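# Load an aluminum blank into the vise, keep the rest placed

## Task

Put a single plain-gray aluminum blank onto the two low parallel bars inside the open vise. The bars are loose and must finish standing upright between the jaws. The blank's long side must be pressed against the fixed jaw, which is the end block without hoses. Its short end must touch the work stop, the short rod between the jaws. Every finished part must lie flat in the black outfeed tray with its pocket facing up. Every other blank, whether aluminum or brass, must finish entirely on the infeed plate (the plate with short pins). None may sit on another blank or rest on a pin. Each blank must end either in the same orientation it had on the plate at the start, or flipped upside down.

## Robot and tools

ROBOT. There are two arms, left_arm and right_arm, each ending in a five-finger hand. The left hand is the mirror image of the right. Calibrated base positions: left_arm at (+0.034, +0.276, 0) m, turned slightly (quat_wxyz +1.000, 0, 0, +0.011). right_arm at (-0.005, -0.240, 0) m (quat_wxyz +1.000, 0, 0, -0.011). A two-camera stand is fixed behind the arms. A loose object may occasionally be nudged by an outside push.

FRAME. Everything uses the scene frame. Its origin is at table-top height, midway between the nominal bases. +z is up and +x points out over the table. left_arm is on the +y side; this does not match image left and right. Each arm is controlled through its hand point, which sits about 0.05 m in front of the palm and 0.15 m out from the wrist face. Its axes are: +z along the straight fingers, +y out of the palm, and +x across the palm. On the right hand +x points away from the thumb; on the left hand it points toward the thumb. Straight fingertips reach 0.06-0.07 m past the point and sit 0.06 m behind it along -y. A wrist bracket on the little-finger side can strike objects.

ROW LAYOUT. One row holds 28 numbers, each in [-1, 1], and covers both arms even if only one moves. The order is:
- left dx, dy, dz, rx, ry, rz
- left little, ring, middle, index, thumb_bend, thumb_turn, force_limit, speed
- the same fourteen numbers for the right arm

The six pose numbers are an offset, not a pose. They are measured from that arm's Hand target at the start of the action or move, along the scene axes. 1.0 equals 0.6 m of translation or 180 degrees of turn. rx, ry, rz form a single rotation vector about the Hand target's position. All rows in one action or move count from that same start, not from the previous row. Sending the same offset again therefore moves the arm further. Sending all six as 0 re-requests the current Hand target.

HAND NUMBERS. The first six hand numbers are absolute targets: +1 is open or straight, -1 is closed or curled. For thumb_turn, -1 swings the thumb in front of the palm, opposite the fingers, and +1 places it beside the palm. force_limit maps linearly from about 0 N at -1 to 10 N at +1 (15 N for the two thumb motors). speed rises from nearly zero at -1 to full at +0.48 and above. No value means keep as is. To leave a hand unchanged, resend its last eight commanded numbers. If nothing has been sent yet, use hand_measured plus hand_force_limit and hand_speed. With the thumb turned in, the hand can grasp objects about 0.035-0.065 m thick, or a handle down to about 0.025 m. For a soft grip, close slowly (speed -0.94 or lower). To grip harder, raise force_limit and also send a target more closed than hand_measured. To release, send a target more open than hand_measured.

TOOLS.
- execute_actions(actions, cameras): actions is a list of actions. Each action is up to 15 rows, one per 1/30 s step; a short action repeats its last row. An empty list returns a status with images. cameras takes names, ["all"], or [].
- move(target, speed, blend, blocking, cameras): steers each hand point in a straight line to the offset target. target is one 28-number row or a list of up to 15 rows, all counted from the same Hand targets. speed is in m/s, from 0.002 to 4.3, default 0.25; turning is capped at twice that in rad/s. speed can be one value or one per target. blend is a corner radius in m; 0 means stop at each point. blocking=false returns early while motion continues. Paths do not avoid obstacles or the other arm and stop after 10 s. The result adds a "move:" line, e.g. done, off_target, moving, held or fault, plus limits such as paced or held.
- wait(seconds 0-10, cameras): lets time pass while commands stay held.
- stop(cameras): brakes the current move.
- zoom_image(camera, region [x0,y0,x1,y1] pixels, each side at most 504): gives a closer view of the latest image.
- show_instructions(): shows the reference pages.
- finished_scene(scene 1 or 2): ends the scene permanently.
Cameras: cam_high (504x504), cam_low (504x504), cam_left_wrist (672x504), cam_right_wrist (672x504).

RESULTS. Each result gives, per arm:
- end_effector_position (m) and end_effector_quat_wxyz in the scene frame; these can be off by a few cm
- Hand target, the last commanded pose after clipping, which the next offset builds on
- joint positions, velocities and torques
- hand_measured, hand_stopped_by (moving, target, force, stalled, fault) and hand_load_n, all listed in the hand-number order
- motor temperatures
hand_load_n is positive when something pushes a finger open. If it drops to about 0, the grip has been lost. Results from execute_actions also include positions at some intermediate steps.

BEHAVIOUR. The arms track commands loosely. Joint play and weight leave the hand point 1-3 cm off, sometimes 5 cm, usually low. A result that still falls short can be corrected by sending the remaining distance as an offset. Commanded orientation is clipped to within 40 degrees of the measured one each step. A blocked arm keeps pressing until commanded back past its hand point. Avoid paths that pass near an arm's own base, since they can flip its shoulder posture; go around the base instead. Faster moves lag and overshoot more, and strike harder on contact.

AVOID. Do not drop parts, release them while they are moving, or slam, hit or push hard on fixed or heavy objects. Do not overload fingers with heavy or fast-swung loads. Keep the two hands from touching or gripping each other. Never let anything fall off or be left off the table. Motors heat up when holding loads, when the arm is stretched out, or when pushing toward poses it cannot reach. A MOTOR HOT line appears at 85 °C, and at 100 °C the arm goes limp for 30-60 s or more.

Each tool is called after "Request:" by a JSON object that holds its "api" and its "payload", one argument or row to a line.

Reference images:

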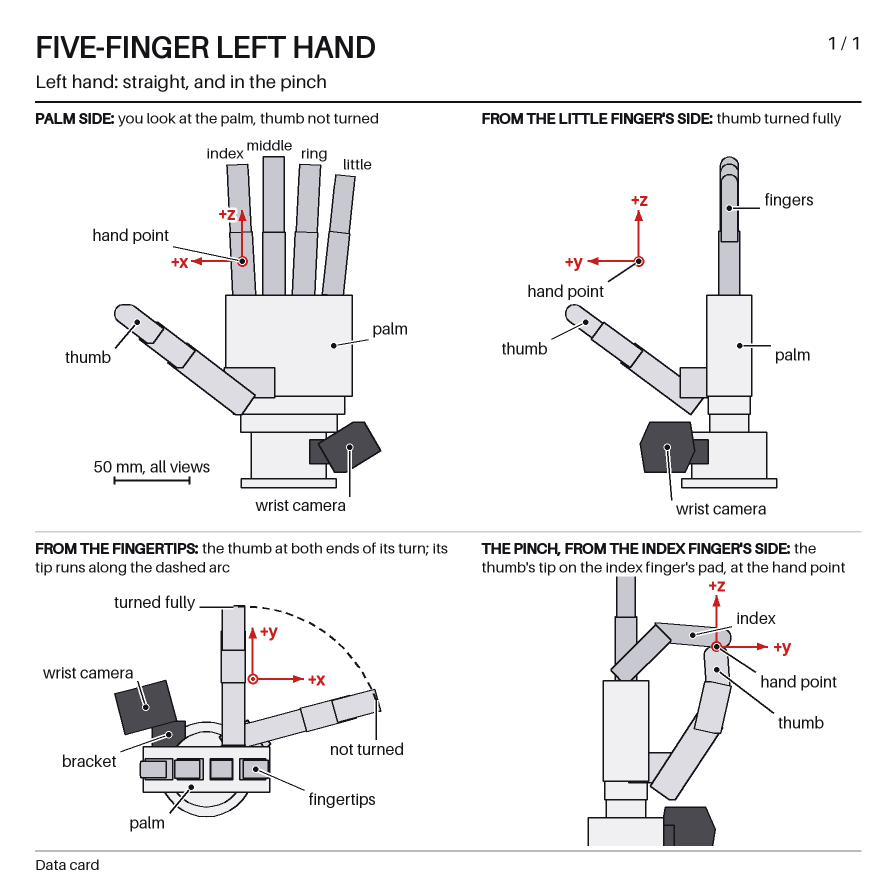

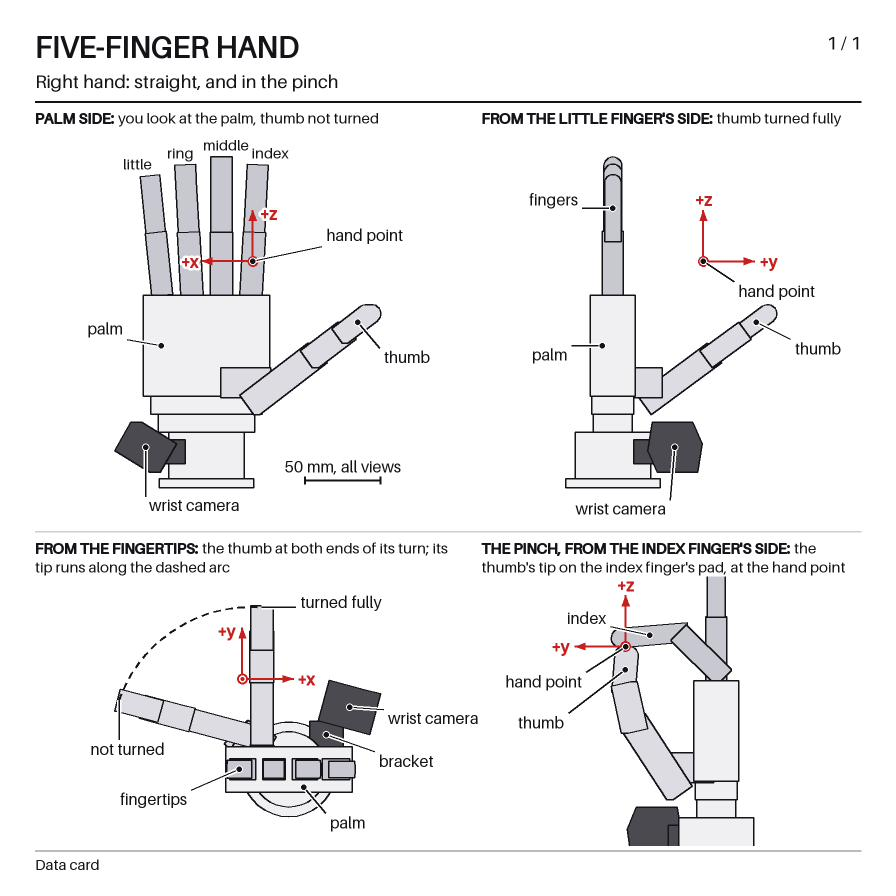

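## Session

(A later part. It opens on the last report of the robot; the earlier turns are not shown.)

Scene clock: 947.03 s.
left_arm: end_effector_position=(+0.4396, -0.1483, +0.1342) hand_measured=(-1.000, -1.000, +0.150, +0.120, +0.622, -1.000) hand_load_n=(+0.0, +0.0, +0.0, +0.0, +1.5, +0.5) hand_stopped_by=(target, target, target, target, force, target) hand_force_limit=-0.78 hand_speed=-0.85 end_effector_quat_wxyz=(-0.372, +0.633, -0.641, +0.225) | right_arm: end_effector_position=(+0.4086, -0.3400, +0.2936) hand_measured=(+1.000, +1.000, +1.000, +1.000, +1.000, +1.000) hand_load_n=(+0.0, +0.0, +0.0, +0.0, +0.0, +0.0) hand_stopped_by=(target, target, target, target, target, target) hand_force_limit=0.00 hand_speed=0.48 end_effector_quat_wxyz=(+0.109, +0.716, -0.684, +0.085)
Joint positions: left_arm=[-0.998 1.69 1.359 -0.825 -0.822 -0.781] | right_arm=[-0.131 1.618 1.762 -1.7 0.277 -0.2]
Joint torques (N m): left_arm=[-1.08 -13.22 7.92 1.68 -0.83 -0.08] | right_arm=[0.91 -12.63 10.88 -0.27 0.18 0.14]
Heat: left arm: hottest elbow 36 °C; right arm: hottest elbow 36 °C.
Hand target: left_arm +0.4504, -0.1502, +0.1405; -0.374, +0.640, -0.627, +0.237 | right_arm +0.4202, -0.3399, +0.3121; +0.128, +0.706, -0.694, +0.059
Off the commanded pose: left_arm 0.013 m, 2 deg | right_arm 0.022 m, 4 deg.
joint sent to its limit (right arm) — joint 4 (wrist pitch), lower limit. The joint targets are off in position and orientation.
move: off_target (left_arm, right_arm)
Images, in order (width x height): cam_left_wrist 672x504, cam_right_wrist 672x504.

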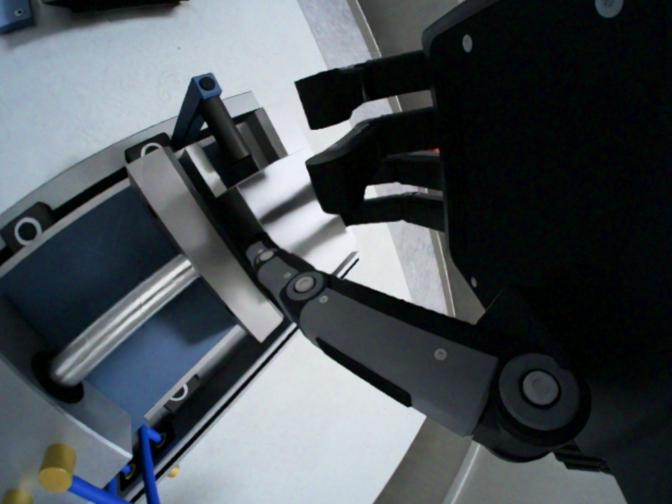

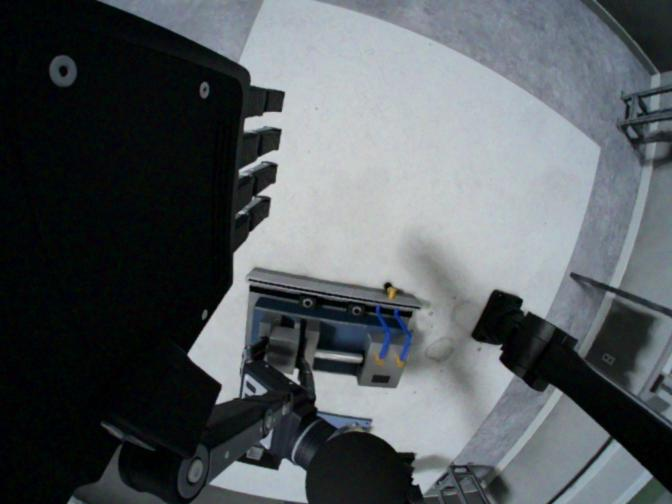

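Request:
{"api": "move", "payload": {
  "target": [
    [0,0,0,0,0,0,-1,-1,0.15,0.12,0.95,-1,-0.1,0.3,0,0,0,0,0,0,1,1,1,1,1,1,0,0.48],
    [0.01,0.0,0.2,0,0,0,-1,-1,0.15,0.12,0.95,-1,-0.1,0.3,-0.1,-0.3,0.0,0,0,0,1,1,1,1,1,1,0,0.48]
  ],
  "cameras": ["cam_left_wrist","cam_high"],
  "speed": 0.1
}}

Request:
{"api": "zoom_image", "payload": {
  "camera": "cam_high",
  "region": [195, 240, 265, 310]
}}

Request:
{"api": "zoom_image", "payload": {
  "camera": "cam_left_wrist",
  "region": [120, 60, 300, 240]
}}

Scene clock: 961.93 s.
left_arm: end_effector_position=(+0.4421, -0.1472, +0.2215) hand_measured=(-1.000, -1.000, +0.150, +0.120, +0.950, -1.000) hand_load_n=(+0.0, +0.0, +0.0, +0.0, +0.0, +0.0) hand_stopped_by=(target, target, target, target, target, target) hand_force_limit=-0.10 hand_speed=0.30 end_effector_quat_wxyz=(-0.375, +0.632, -0.645, +0.210) | right_arm: end_effector_position=(+0.3529, -0.5108, +0.2947) hand_measured=(+1.000, +1.000, +1.000, +1.000, +1.000, +1.000) hand_load_n=(+0.0, +0.0, +0.0, +0.0, +0.0, +0.0) hand_stopped_by=(target, target, target, target, target, target) hand_force_limit=0.00 hand_speed=0.48 end_effector_quat_wxyz=(+0.130, +0.705, -0.695, +0.044)
Joint positions: left_arm=[-0.993 1.662 1.565 -1.09 -0.822 -0.781] | right_arm=[-0.498 1.68 1.827 -1.7 0.276 -0.536]
Joint torques (N m): left_arm=[-0.21 -15.03 12.51 0.66 -0.68 0.07] | right_arm=[-0.56 -14.04 10.8 -0.27 0.33 -0.11]
Heat: left arm: hottest elbow 36 °C; right arm: hottest elbow 36 °C.
Hand target: left_arm +0.4564, -0.1502, +0.2605; -0.374, +0.640, -0.627, +0.237 | right_arm +0.3602, -0.5199, +0.3121; +0.128, +0.706, -0.694, +0.059
Off the commanded pose: left_arm 0.042 m, 4 deg | right_arm 0.021 m, 2 deg.
joint sent to its limit (right arm) — joint 4 (wrist pitch), lower limit. The joint targets are off in position, not in orientation.
move: off_target (left_arm, right_arm)
Images, in order (width x height): cam_high 504x504, cam_left_wrist 672x504.

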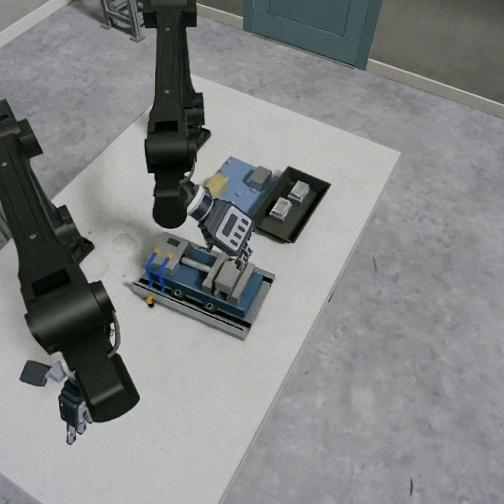

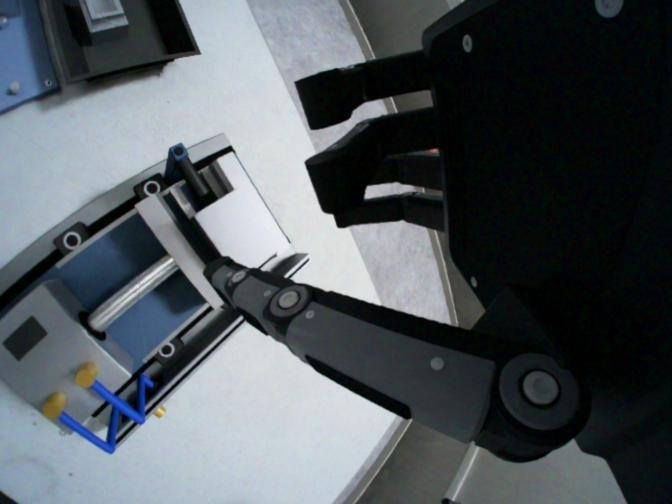

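Scaled by 7.200 from the camera's 504x504 image, which has a finer 720x720 frame.

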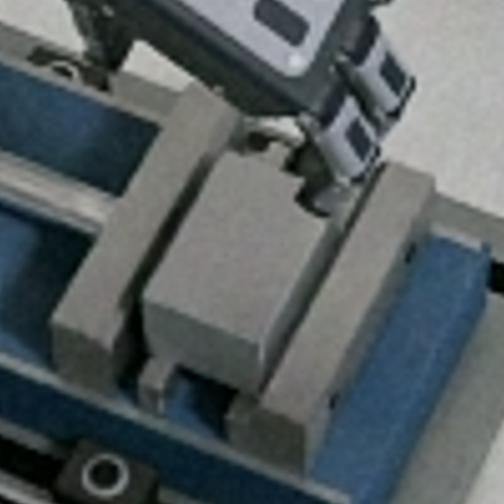

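Scaled by 2.800 from the camera's 672x504 image, which has a finer 960x720 frame.

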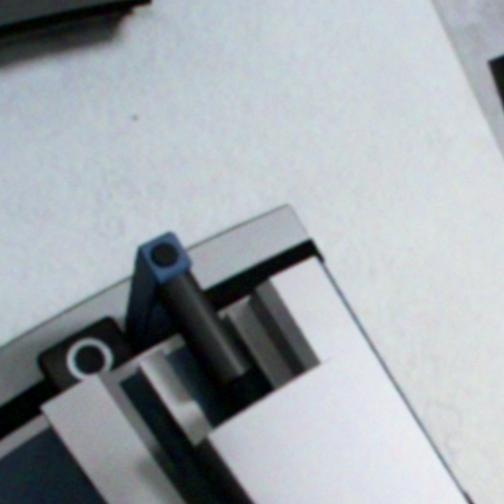

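Request:
{"api": "zoom_image", "payload": {
  "camera": "cam_high",
  "region": [210, 258, 250, 298]
}}

Request:
{"api": "zoom_image", "payload": {
  "camera": "cam_left_wrist",
  "region": [160, 140, 310, 290]
}}

Scaled by 12.600 from the camera's 504x504 image, which has a finer 720x720 frame.

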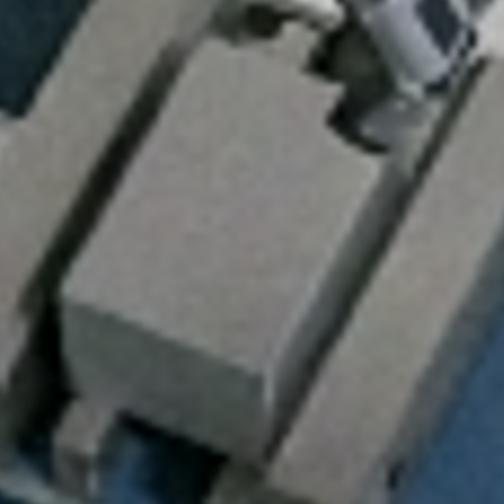

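Scaled by 3.360 from the camera's 672x504 image, which has a finer 960x720 frame.

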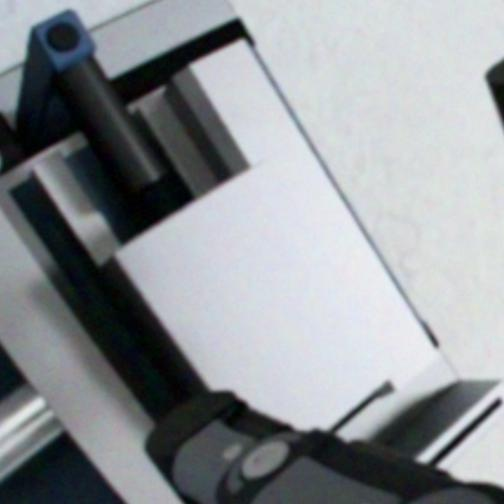

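Request:
{"api": "move", "payload": {
  "target": [
    [-0.002,-0.016,-0.12,0,0,0,-1,-1,1,1,1,-1,-0.1,0.3,0,0,0,0,0,0,1,1,1,1,1,1,0,0.48]
  ],
  "cameras": ["cam_left_wrist","cam_high"],
  "speed": 0.1
}}

Request:
{"api": "zoom_image", "payload": {
  "camera": "cam_high",
  "region": [195, 230, 265, 300]
}}

Request:
{"api": "zoom_image", "payload": {
  "camera": "cam_left_wrist",
  "region": [120, 100, 340, 320]
}}

Scene clock: 992.17 s.
left_arm: end_effector_position=(+0.4476, -0.1549, +0.1788) hand_measured=(-1.000, -1.000, +1.000, +1.000, +1.000, -1.000) hand_load_n=(+0.0, +0.0, -0.5, +0.0, +0.0, +0.0) hand_stopped_by=(target, target, target, target, target, target) hand_force_limit=-0.10 hand_speed=0.30 end_effector_quat_wxyz=(-0.373, +0.635, -0.640, +0.220) | right_arm: end_effector_position=(+0.3528, -0.5109, +0.2947) hand_measured=(+1.000, +1.000, +1.000, +1.000, +1.000, +1.000) hand_load_n=(+0.0, +0.0, +0.0, +0.0, +0.0, +0.0) hand_stopped_by=(target, target, target, target, target, target) hand_force_limit=0.00 hand_speed=0.48 end_effector_quat_wxyz=(+0.130, +0.706, -0.695, +0.044)
Joint positions: left_arm=[-0.993 1.69 1.482 -0.956 -0.823 -0.784] | right_arm=[-0.498 1.68 1.827 -1.7 0.276 -0.537]
Joint torques (N m): left_arm=[-1.32 -13.92 8.28 1.69 -0.86 -0.08] | right_arm=[-0.62 -13.27 10.76 -0.32 0.35 -0.08]
Heat: left arm: hottest elbow 37 °C; right arm: hottest elbow 38 °C.
Hand target: left_arm +0.4552, -0.1598, +0.1885; -0.374, +0.640, -0.627, +0.237 | right_arm +0.3602, -0.5199, +0.3121; +0.128, +0.706, -0.694, +0.059
Off the commanded pose: left_arm 0.013 m, 3 deg | right_arm 0.021 m, 2 deg.
joint sent to its limit (right arm) — joint 4 (wrist pitch), lower limit. The joint targets are off in position, not in orientation.
move: off_target (left_arm, right_arm)
Images, in order (width x height): cam_high 504x504, cam_left_wrist 672x504.

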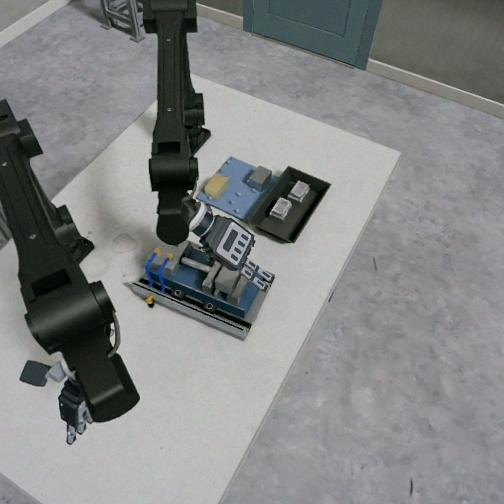

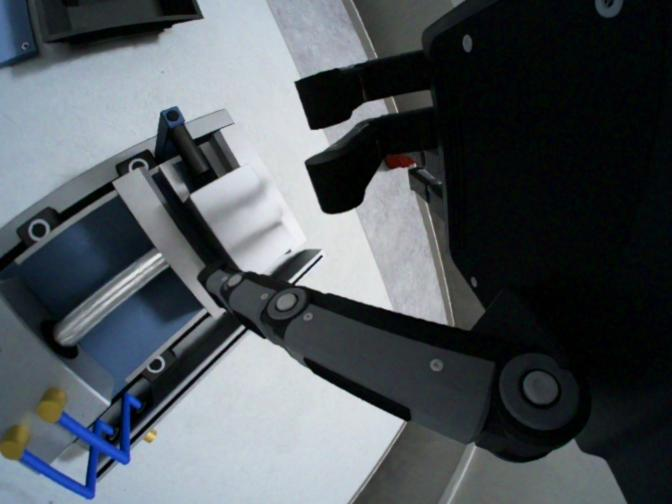

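Scaled by 7.200 from the camera's 504x504 image, which has a finer 720x720 frame.

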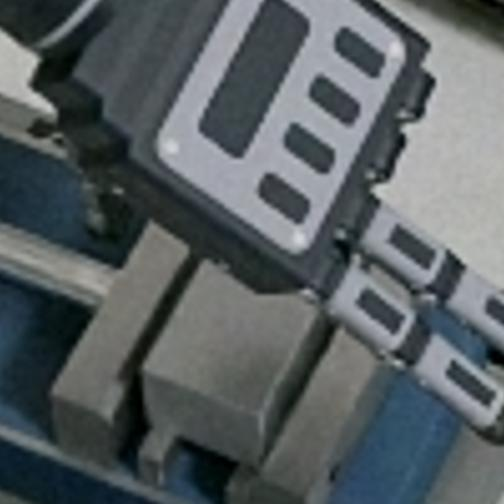

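Scaled by 2.291 from the camera's 672x504 image, which has a finer 960x720 frame.

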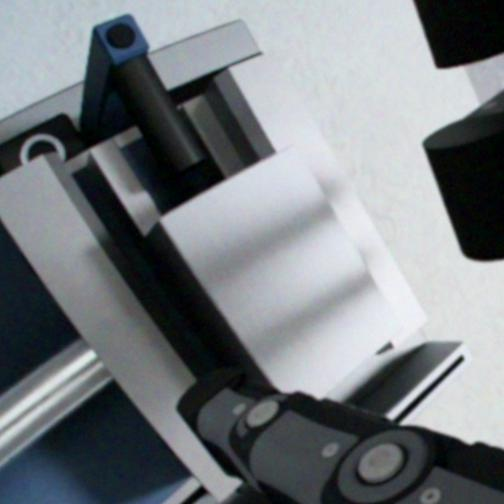

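Request:
{"api": "zoom_image", "payload": {
  "camera": "cam_high",
  "region": [198, 245, 238, 285]
}}

Scaled by 12.600 from the camera's 504x504 image, which has a finer 720x720 frame.

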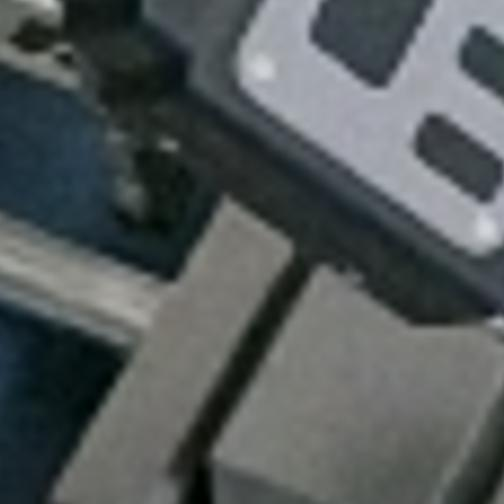

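Request:
{"api": "move", "payload": {
  "target": [
    [0.01,0.014,-0.0,0,0,0,-1,-1,1,1,1,-1,-0.1,0.3,0,0,0,0,0,0,1,1,1,1,1,1,0,0.48],
    [0.01,0.014,-0.088,0,0,0,-1,-1,1,1,1,-1,-0.1,0.3,0,0,0,0,0,0,1,1,1,1,1,1,0,0.48]
  ],
  "cameras": ["cam_left_wrist","cam_high"],
  "speed": 0.06
}}

Request:
{"api": "zoom_image", "payload": {
  "camera": "cam_high",
  "region": [198, 245, 248, 295]
}}

Request:
{"api": "zoom_image", "payload": {
  "camera": "cam_left_wrist",
  "region": [120, 100, 340, 320]
}}

Scene clock: 1005.50 s.
left_arm: end_effector_position=(+0.4498, -0.1515, +0.1290) hand_measured=(-1.000, -1.000, +1.000, +1.000, +1.000, -1.000) hand_load_n=(+0.0, +0.0, +0.0, +0.0, +0.0, +0.0) hand_stopped_by=(target, target, target, target, target, target) hand_force_limit=-0.10 hand_speed=0.30 end_effector_quat_wxyz=(-0.372, +0.638, -0.634, +0.228) | right_arm: end_effector_position=(+0.3528, -0.5109, +0.2947) hand_measured=(+1.000, +1.000, +1.000, +1.000, +1.000, +1.000) hand_load_n=(+0.0, +0.0, +0.0, +0.0, +0.0, +0.0) hand_stopped_by=(target, target, target, target, target, target) hand_force_limit=0.00 hand_speed=0.48 end_effector_quat_wxyz=(+0.130, +0.706, -0.695, +0.044)
Joint positions: left_arm=[-0.987 1.711 1.37 -0.802 -0.823 -0.781] | right_arm=[-0.498 1.68 1.827 -1.7 0.276 -0.537]
Joint torques (N m): left_arm=[-0.26 -13.68 7.91 1.69 -0.52 0.13] | right_arm=[-0.79 -13.57 10.86 -0.35 0.32 -0.07]
Heat: left arm: hottest elbow 37 °C; right arm: hottest elbow 39 °C.
Hand target: left_arm +0.4612, -0.1514, +0.1357; -0.374, +0.640, -0.627, +0.237 | right_arm +0.3602, -0.5199, +0.3121; +0.128, +0.706, -0.694, +0.059
Off the commanded pose: left_arm 0.013 m, 1 deg | right_arm 0.021 m, 2 deg.
joint sent to its limit (right arm) — joint 4 (wrist pitch), lower limit. The joint targets are off in position, not in orientation.
move: off_target (left_arm, right_arm)
Images, in order (width x height): cam_high 504x504, cam_left_wrist 672x504.

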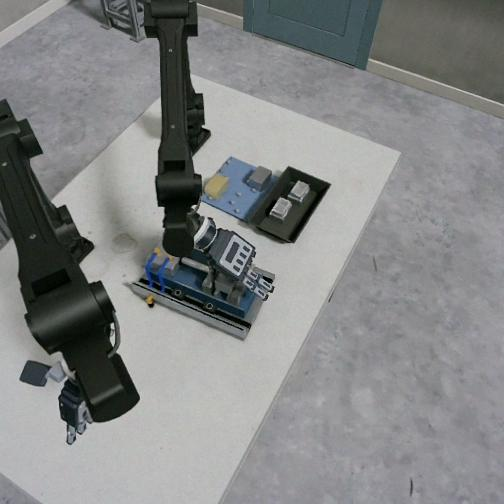

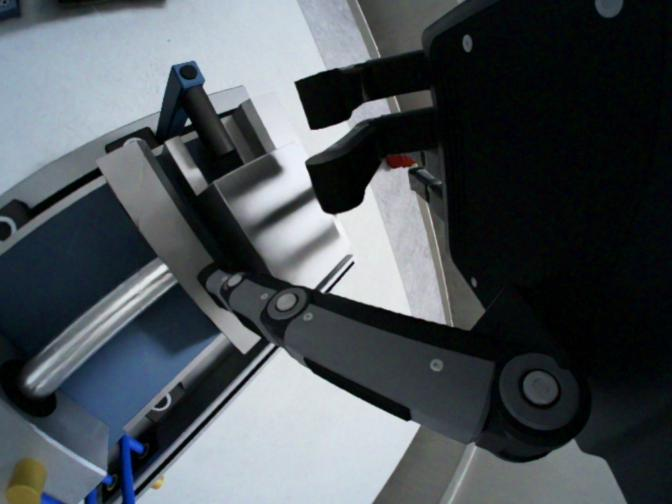

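Scaled by 10.080 from the camera's 504x504 image, which has a finer 720x720 frame.

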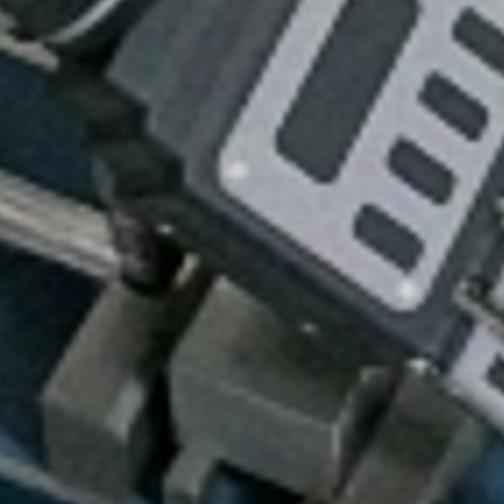

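Scaled by 2.291 from the camera's 672x504 image, which has a finer 960x720 frame.

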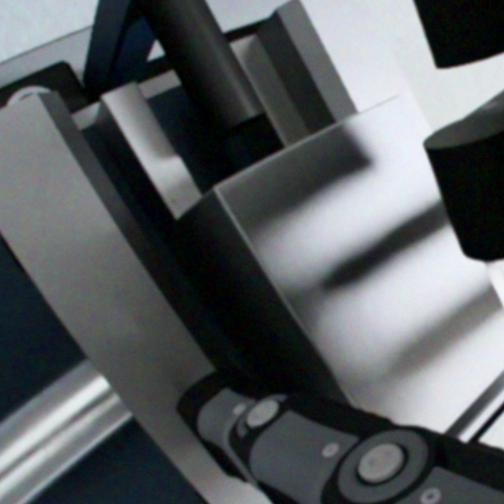

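Request:
{"api": "move", "payload": {
  "target": [
    [0,0,0,0,0,0,-1,-1,1,1,0.3,-1,-0.6,-0.85,0,0,0,0,0,0,1,1,1,1,1,1,0,0.48]
  ],
  "cameras": ["cam_left_wrist","cam_high"]
}}

Request:
{"api": "zoom_image", "payload": {
  "camera": "cam_high",
  "region": [198, 245, 248, 295]
}}

Request:
{"api": "zoom_image", "payload": {
  "camera": "cam_left_wrist",
  "region": [120, 100, 340, 320]
}}

Scene clock: 1011.07 s.
left_arm: end_effector_position=(+0.4483, -0.1521, +0.1285) hand_measured=(-1.000, -1.000, +1.000, +1.000, +0.752, -1.000) hand_load_n=(+0.0, +0.0, +0.0, +0.0, +3.0, +0.5) hand_stopped_by=(target, target, target, target, force, target) hand_force_limit=-0.60 hand_speed=-0.85 end_effector_quat_wxyz=(-0.371, +0.634, -0.639, +0.226) | right_arm: end_effector_position=(+0.3528, -0.5109, +0.2947) hand_measured=(+1.000, +1.000, +1.000, +1.000, +1.000, +1.000) hand_load_n=(+0.0, +0.0, +0.0, +0.0, +0.0, +0.0) hand_stopped_by=(target, target, target, target, target, target) hand_force_limit=0.00 hand_speed=0.48 end_effector_quat_wxyz=(+0.130, +0.706, -0.695, +0.044)
Joint positions: left_arm=[-0.988 1.711 1.37 -0.802 -0.819 -0.77] | right_arm=[-0.498 1.68 1.827 -1.7 0.276 -0.537]
Joint torques (N m): left_arm=[-0.32 -13.57 7.95 1.74 -0.7 0.12] | right_arm=[-0.32 -13.22 10.86 -0.35 0.34 -0.07]
Heat: left arm: hottest elbow 37 °C; right arm: hottest elbow 39 °C.
Hand target: left_arm +0.4612, -0.1514, +0.1357; -0.374, +0.640, -0.627, +0.237 | right_arm +0.3602, -0.5199, +0.3121; +0.128, +0.706, -0.694, +0.059
Off the commanded pose: left_arm 0.015 m, 2 deg | right_arm 0.021 m, 2 deg.
joint sent to its limit (right arm) — joint 4 (wrist pitch), lower limit. The joint targets are off in position, not in orientation.
move: off_target (left_arm, right_arm)
Images, in order (width x height): cam_high 504x504, cam_left_wrist 672x504.

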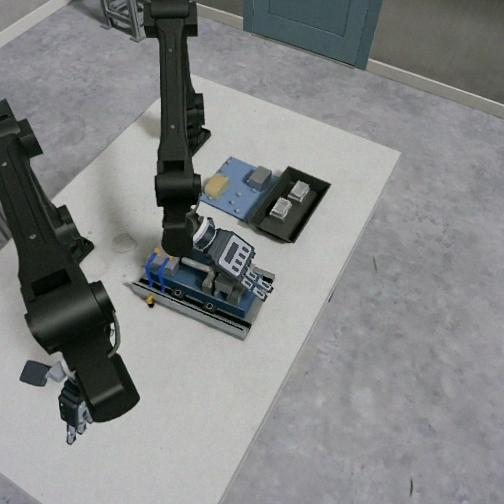

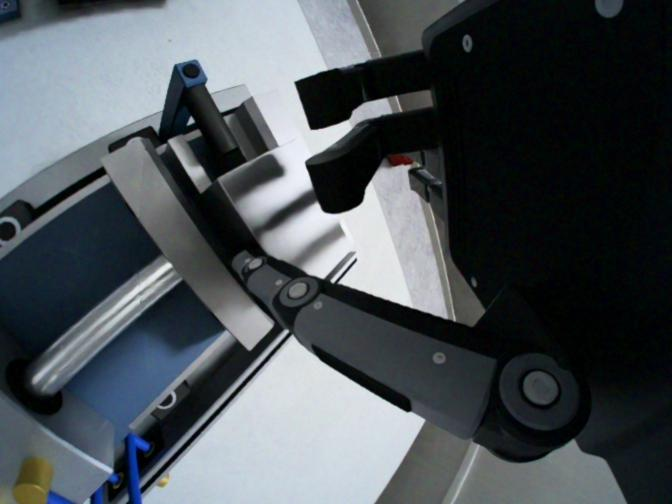

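Scaled by 10.080 from the camera's 504x504 image, which has a finer 720x720 frame.

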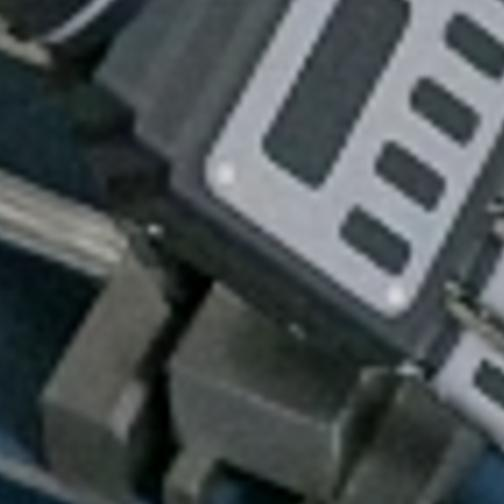

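Scaled by 2.291 from the camera's 672x504 image, which has a finer 960x720 frame.

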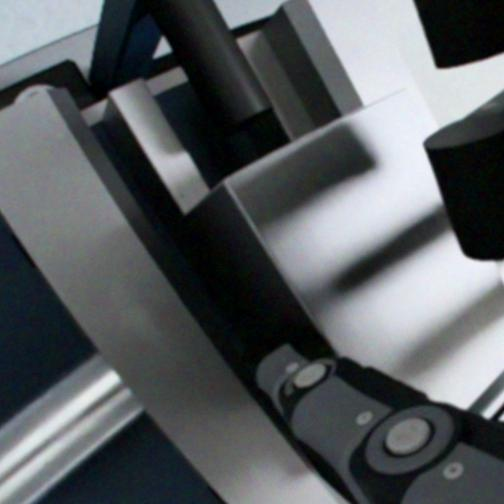

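Request:
{"api": "move", "payload": {
  "target": [
    [0,0,0,0,0,0,-1,-1,1,1,1,-1,-0.6,0.3,0,0,0,0,0,0,1,1,1,1,1,1,0,0.48],
    [0,0,0.12,0,0,0,-1,-1,1,1,1,-1,-0.6,0.3,0,0,0,0,0,0,1,1,1,1,1,1,0,0.48],
    [0.06,-0.01,0.12,0,0,0,-1,-1,1,1,1,-0.6,-0.6,0.3,0,0,0,0,0,0,1,1,1,1,1,1,0,0.48]
  ],
  "cameras": ["cam_left_wrist","cam_high"],
  "speed": 0.08
}}

Request:
{"api": "zoom_image", "payload": {
  "camera": "cam_high",
  "region": [198, 235, 268, 305]
}}

Request:
{"api": "zoom_image", "payload": {
  "camera": "cam_left_wrist",
  "region": [80, 100, 340, 360]
}}

Scene clock: 1032.20 s.
left_arm: end_effector_position=(+0.4828, -0.1402, +0.1791) hand_measured=(-1.000, -1.000, +1.000, +1.000, +1.000, -0.600) hand_load_n=(+0.0, +0.0, +0.0, +0.0, +0.0, +0.0) hand_stopped_by=(target, target, target, target, target, target) hand_force_limit=-0.60 hand_speed=0.30 end_effector_quat_wxyz=(-0.377, +0.639, -0.639, +0.205) | right_arm: end_effector_position=(+0.3528, -0.5109, +0.2947) hand_measured=(+1.000, +1.000, +1.000, +1.000, +1.000, +1.000) hand_load_n=(+0.0, +0.0, +0.0, +0.0, -0.5, +0.0) hand_stopped_by=(target, target, target, target, target, target) hand_force_limit=0.00 hand_speed=0.48 end_effector_quat_wxyz=(+0.130, +0.706, -0.695, +0.044)
Joint positions: left_arm=[-0.927 1.725 1.531 -0.95 -0.805 -0.721] | right_arm=[-0.498 1.68 1.827 -1.7 0.276 -0.537]
Joint torques (N m): left_arm=[-0.79 -14.04 12.37 1.62 -0.36 0.13] | right_arm=[-0.26 -14.04 10.81 -0.29 0.32 -0.1]
Heat: left arm: hottest elbow 37 °C; right arm: hottest elbow 39 °C.
Hand target: left_arm +0.4972, -0.1574, +0.2077; -0.374, +0.640, -0.627, +0.237 | right_arm +0.3602, -0.5199, +0.3121; +0.128, +0.706, -0.694, +0.059
Off the commanded pose: left_arm 0.036 m, 4 deg | right_arm 0.021 m, 2 deg.
joint sent to its limit (right arm) — joint 4 (wrist pitch), lower limit. The joint targets are off in position, not in orientation.
move: off_target (left_arm, right_arm); target 3's new numbers were sent with left_arm's hand 0.037 m and 4 deg from that target
Images, in order (width x height): cam_high 504x504, cam_left_wrist 672x504.

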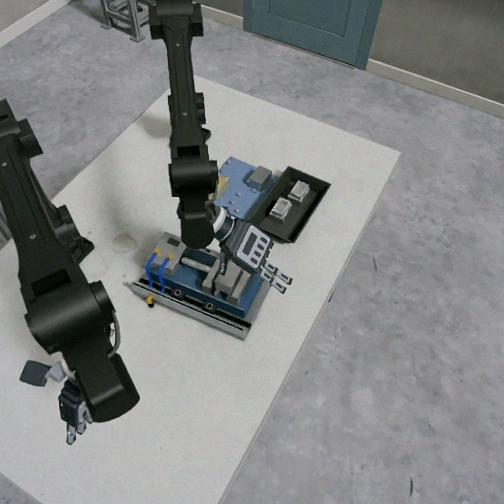

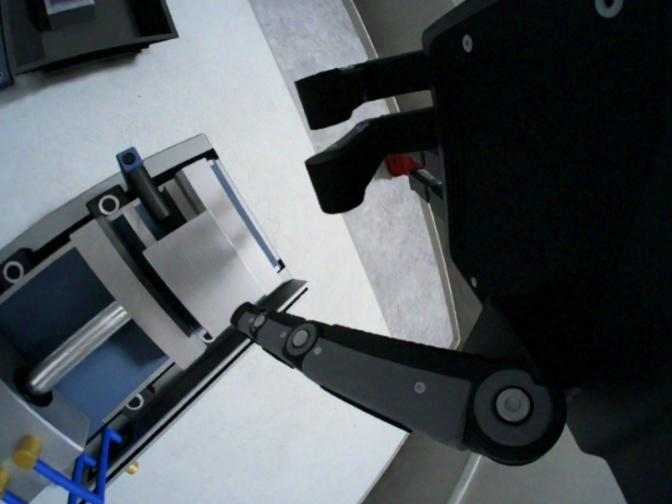

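Scaled by 7.200 from the camera's 504x504 image, which has a finer 720x720 frame.

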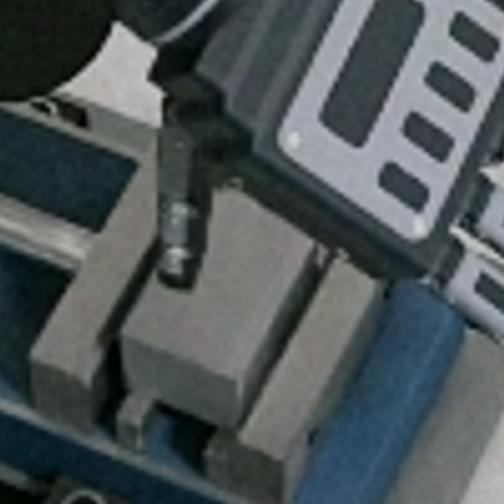

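Scaled by 1.938 from the camera's 672x504 image, which has a finer 960x720 frame.

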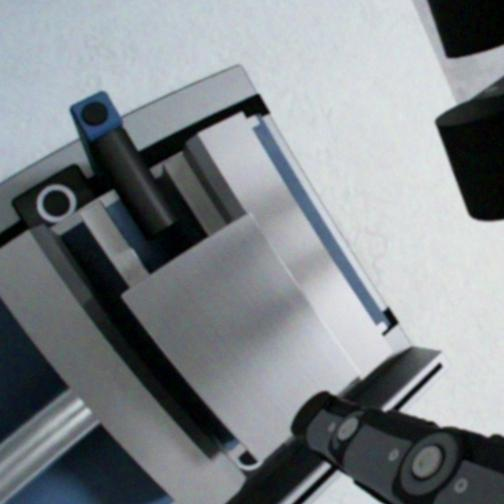

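Request:
{"api": "move", "payload": {
  "target": [
    [0.0,-0.028,-0.0,0,0,0,-1,-1,1,1,1,-0.6,-0.6,0.3,0,0,0,0,0,0,1,1,1,1,1,1,0,0.48]
  ],
  "cameras": ["cam_left_wrist","cam_high"],
  "speed": 0.08
}}

Request:
{"api": "zoom_image", "payload": {
  "camera": "cam_high",
  "region": [198, 235, 268, 305]
}}

Scene clock: 1038.83 s.
left_arm: end_effector_position=(+0.4933, -0.1536, +0.1803) hand_measured=(-1.000, -1.000, +1.000, +1.000, +1.000, -0.600) hand_load_n=(+0.5, +0.0, +0.0, +0.0, +0.0, +0.0) hand_stopped_by=(target, target, target, target, target, target) hand_force_limit=-0.60 hand_speed=0.30 end_effector_quat_wxyz=(-0.377, +0.640, -0.636, +0.210) | right_arm: end_effector_position=(+0.3528, -0.5109, +0.2947) hand_measured=(+1.000, +1.000, +1.000, +1.000, +1.000, +1.000) hand_load_n=(+0.0, +0.0, +0.0, +0.0, +0.0, +0.0) hand_stopped_by=(target, target, target, target, target, target) hand_force_limit=0.00 hand_speed=0.48 end_effector_quat_wxyz=(+0.130, +0.706, -0.695, +0.044)
Joint positions: left_arm=[-0.927 1.762 1.582 -0.953 -0.805 -0.723] | right_arm=[-0.498 1.68 1.827 -1.7 0.276 -0.537]
Joint torques (N m): left_arm=[-2.14 -14.56 12.44 0.73 -0.7 -0.08] | right_arm=[-0.38 -13.8 10.89 -0.42 0.33 -0.07]
Heat: left arm: hottest elbow 37 °C; right arm: hottest elbow 39 °C.
Hand target: left_arm +0.4972, -0.1742, +0.2077; -0.374, +0.640, -0.627, +0.237 | right_arm +0.3602, -0.5199, +0.3121; +0.128, +0.706, -0.694, +0.059
Off the commanded pose: left_arm 0.035 m, 3 deg | right_arm 0.021 m, 2 deg.
joint sent to its limit (right arm) — joint 4 (wrist pitch), lower limit. The joint targets are off in position, not in orientation.
move: off_target (left_arm, right_arm)
Images, in order (width x height): cam_high 504x504, cam_left_wrist 672x504.

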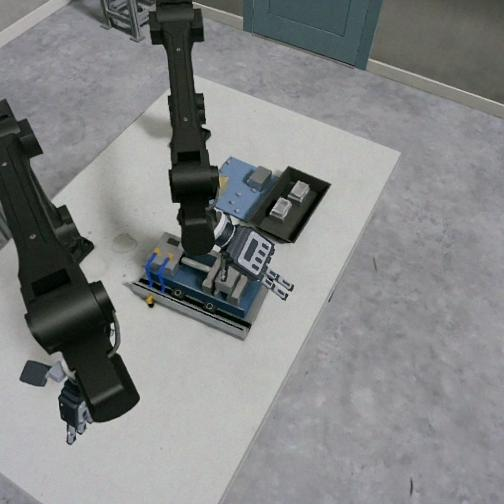

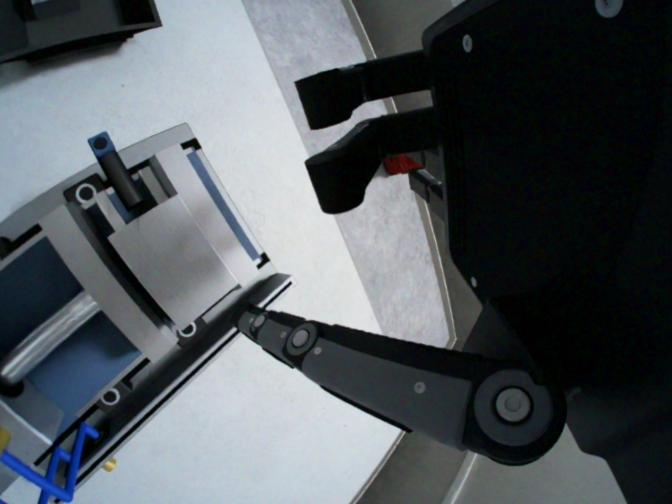

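Scaled by 7.200 from the camera's 504x504 image, which has a finer 720x720 frame.

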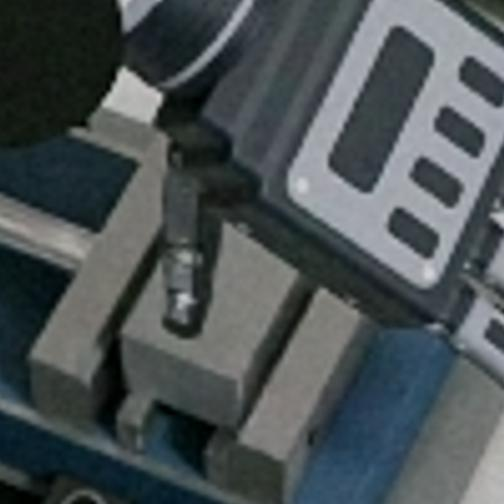

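Request:
{"api": "move", "payload": {
  "target": [
    [-0.03,0.01,-0.12,0,0,0,-1,-1,1,1,1,-0.6,-0.6,0.3,0,0,0,0,0,0,1,1,1,1,1,1,0,0.48]
  ],
  "cameras": ["cam_left_wrist","cam_high"],
  "speed": 0.08
}}

Request:
{"api": "zoom_image", "payload": {
  "camera": "cam_high",
  "region": [198, 235, 268, 305]
}}

Request:
{"api": "zoom_image", "payload": {
  "camera": "cam_left_wrist",
  "region": [80, 100, 340, 360]
}}

Scene clock: 1046.73 s.
left_arm: end_effector_position=(+0.4747, -0.1596, +0.1282) hand_measured=(-1.000, -1.000, +1.000, +1.000, +1.000, -0.600) hand_load_n=(+0.0, +0.0, +0.0, +0.0, +0.0, +0.0) hand_stopped_by=(target, target, target, target, target, target) hand_force_limit=-0.60 hand_speed=0.30 end_effector_quat_wxyz=(-0.375, +0.638, -0.635, +0.221) | right_arm: end_effector_position=(+0.3528, -0.5109, +0.2947) hand_measured=(+1.000, +1.000, +1.000, +1.000, +1.000, +1.000) hand_load_n=(+0.0, +0.0, +0.0, +0.0, +0.0, +0.0) hand_stopped_by=(target, target, target, target, target, target) hand_force_limit=0.00 hand_speed=0.48 end_effector_quat_wxyz=(+0.130, +0.706, -0.695, +0.044)
Joint positions: left_arm=[-0.959 1.77 1.448 -0.814 -0.816 -0.752] | right_arm=[-0.498 1.68 1.827 -1.7 0.276 -0.537]
Joint torques (N m): left_arm=[-2.08 -14.45 7.99 1.74 -0.66 -0.06] | right_arm=[-0.79 -13.45 10.82 -0.47 0.32 -0.08]
Motor temperatures (°C): left_arm=[21 25 37 22 22 21] | right_arm=[21 26 40 23 22 22]
Heat: left arm: hottest elbow 37 °C; right arm: hottest elbow 40 °C.
Hand target: left_arm +0.4792, -0.1682, +0.1357; -0.374, +0.640, -0.627, +0.237 | right_arm +0.3602, -0.5199, +0.3121; +0.128, +0.706, -0.694, +0.059
Off the commanded pose: left_arm 0.012 m, 2 deg | right_arm 0.021 m, 2 deg.
joint sent to its limit (right arm) — joint 4 (wrist pitch), lower limit. The joint targets are off in position, not in orientation.
move: off_target (left_arm, right_arm)
Images, in order (width x height): cam_high 504x504, cam_left_wrist 672x504.

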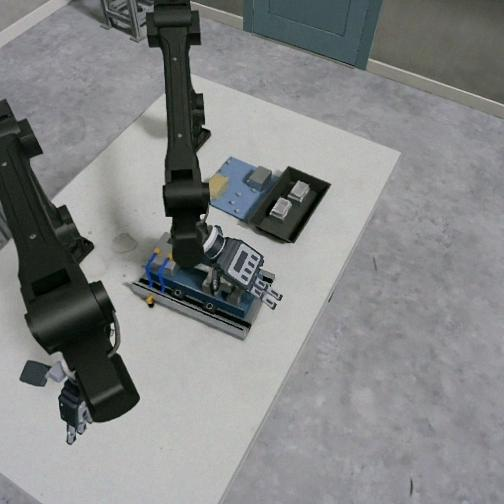

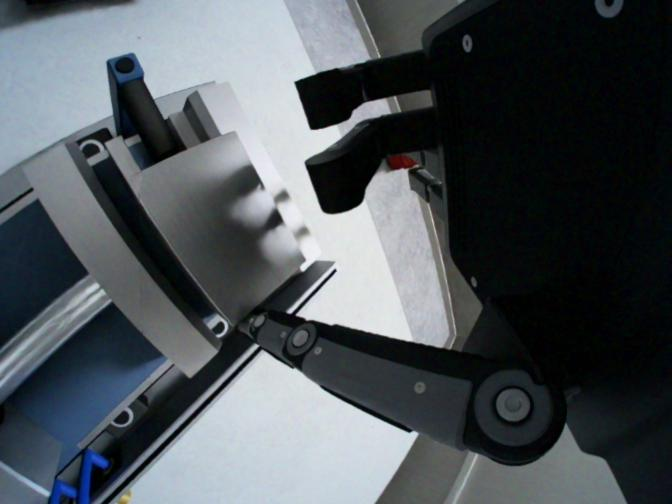

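Scaled by 7.200 from the camera's 504x504 image, which has a finer 720x720 frame.

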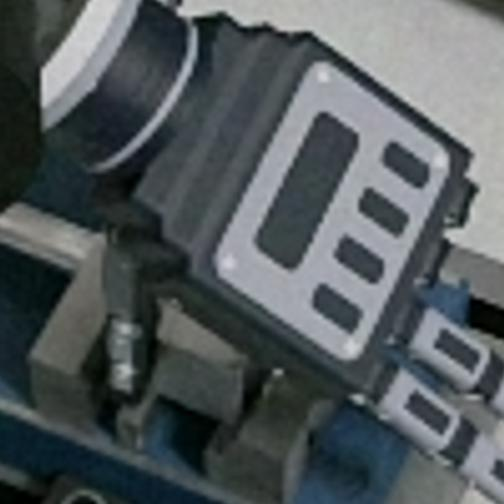

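Scaled by 1.938 from the camera's 672x504 image, which has a finer 960x720 frame.

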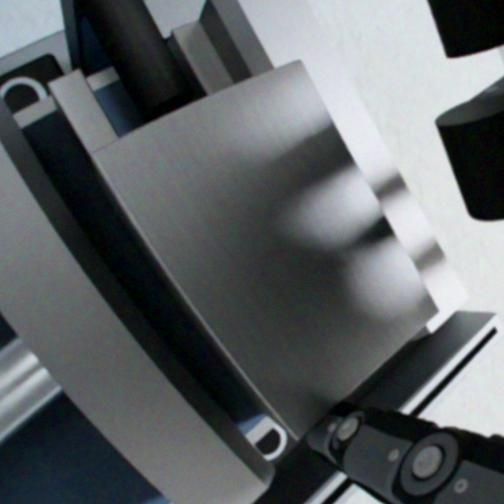

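Request:
{"api": "move", "payload": {
  "target": [
    [0.022,0.006,0.005,0,0,0,-1,-1,1,1,1,-0.6,-0.6,0.3,0,0,0,0,0,0,1,1,1,1,1,1,0,0.48]
  ],
  "cameras": ["cam_left_wrist","cam_high"],
  "speed": 0.05
}}

Request:
{"api": "zoom_image", "payload": {
  "camera": "cam_high",
  "region": [198, 235, 268, 305]
}}

Scene clock: 1052.83 s.
left_arm: end_effector_position=(+0.4765, -0.1611, +0.1271) hand_measured=(-1.000, -1.000, +1.000, +1.000, +1.000, -0.600) hand_load_n=(+0.0, +0.0, +0.0, -0.5, +0.0, +0.0) hand_stopped_by=(target, target, target, target, target, target) hand_force_limit=-0.60 hand_speed=0.30 end_effector_quat_wxyz=(-0.374, +0.636, -0.637, +0.223) | right_arm: end_effector_position=(+0.3528, -0.5109, +0.2947) hand_measured=(+1.000, +1.000, +1.000, +1.000, +1.000, +1.000) hand_load_n=(+0.0, +0.0, +0.0, +0.0, +0.0, +0.0) hand_stopped_by=(target, target, target, target, target, target) hand_force_limit=0.00 hand_speed=0.48 end_effector_quat_wxyz=(+0.130, +0.706, -0.695, +0.044)
Joint positions: left_arm=[-0.958 1.773 1.448 -0.802 -0.813 -0.741] | right_arm=[-0.498 1.68 1.827 -1.7 0.276 -0.537]
Joint torques (N m): left_arm=[-0.44 -14.27 9.33 1.77 -0.36 0.13] | right_arm=[-0.85 -13.86 10.85 -0.32 0.31 -0.04]
Heat: left arm: hottest elbow 37 °C; right arm: hottest elbow 40 °C.
Hand target: left_arm +0.4924, -0.1646, +0.1387; -0.374, +0.640, -0.627, +0.237 | right_arm +0.3602, -0.5199, +0.3121; +0.128, +0.706, -0.694, +0.059
Off the commanded pose: left_arm 0.020 m, 2 deg | right_arm 0.021 m, 2 deg.
joint sent to its limit (right arm) — joint 4 (wrist pitch), lower limit. The joint targets are off in position, not in orientation.
move: off_target (left_arm, right_arm)
Images, in order (width x height): cam_high 504x504, cam_left_wrist 672x504.

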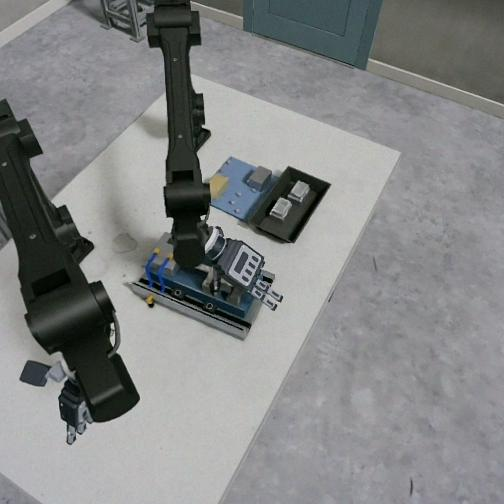

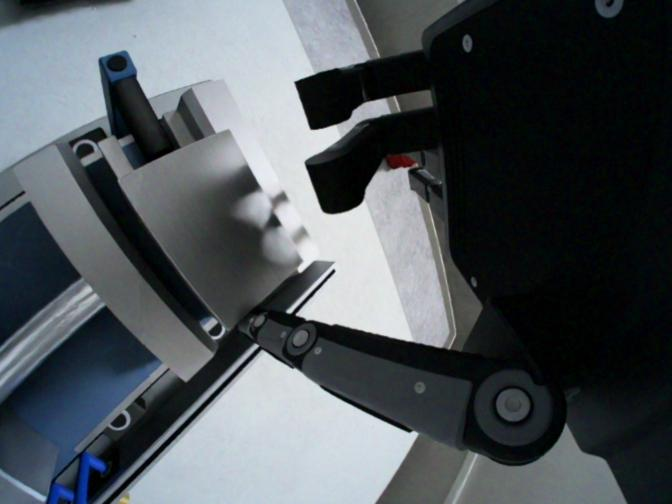

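Scaled by 7.200 from the camera's 504x504 image, which has a finer 720x720 frame.

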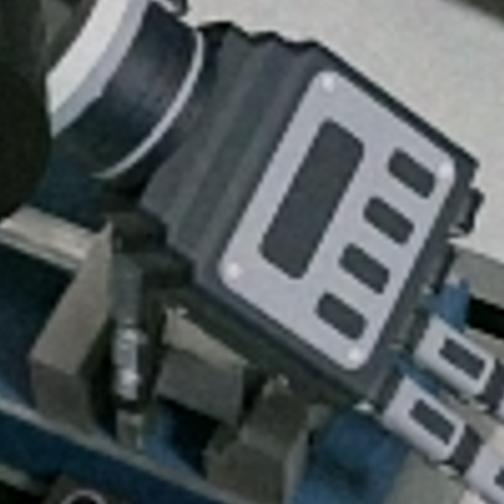

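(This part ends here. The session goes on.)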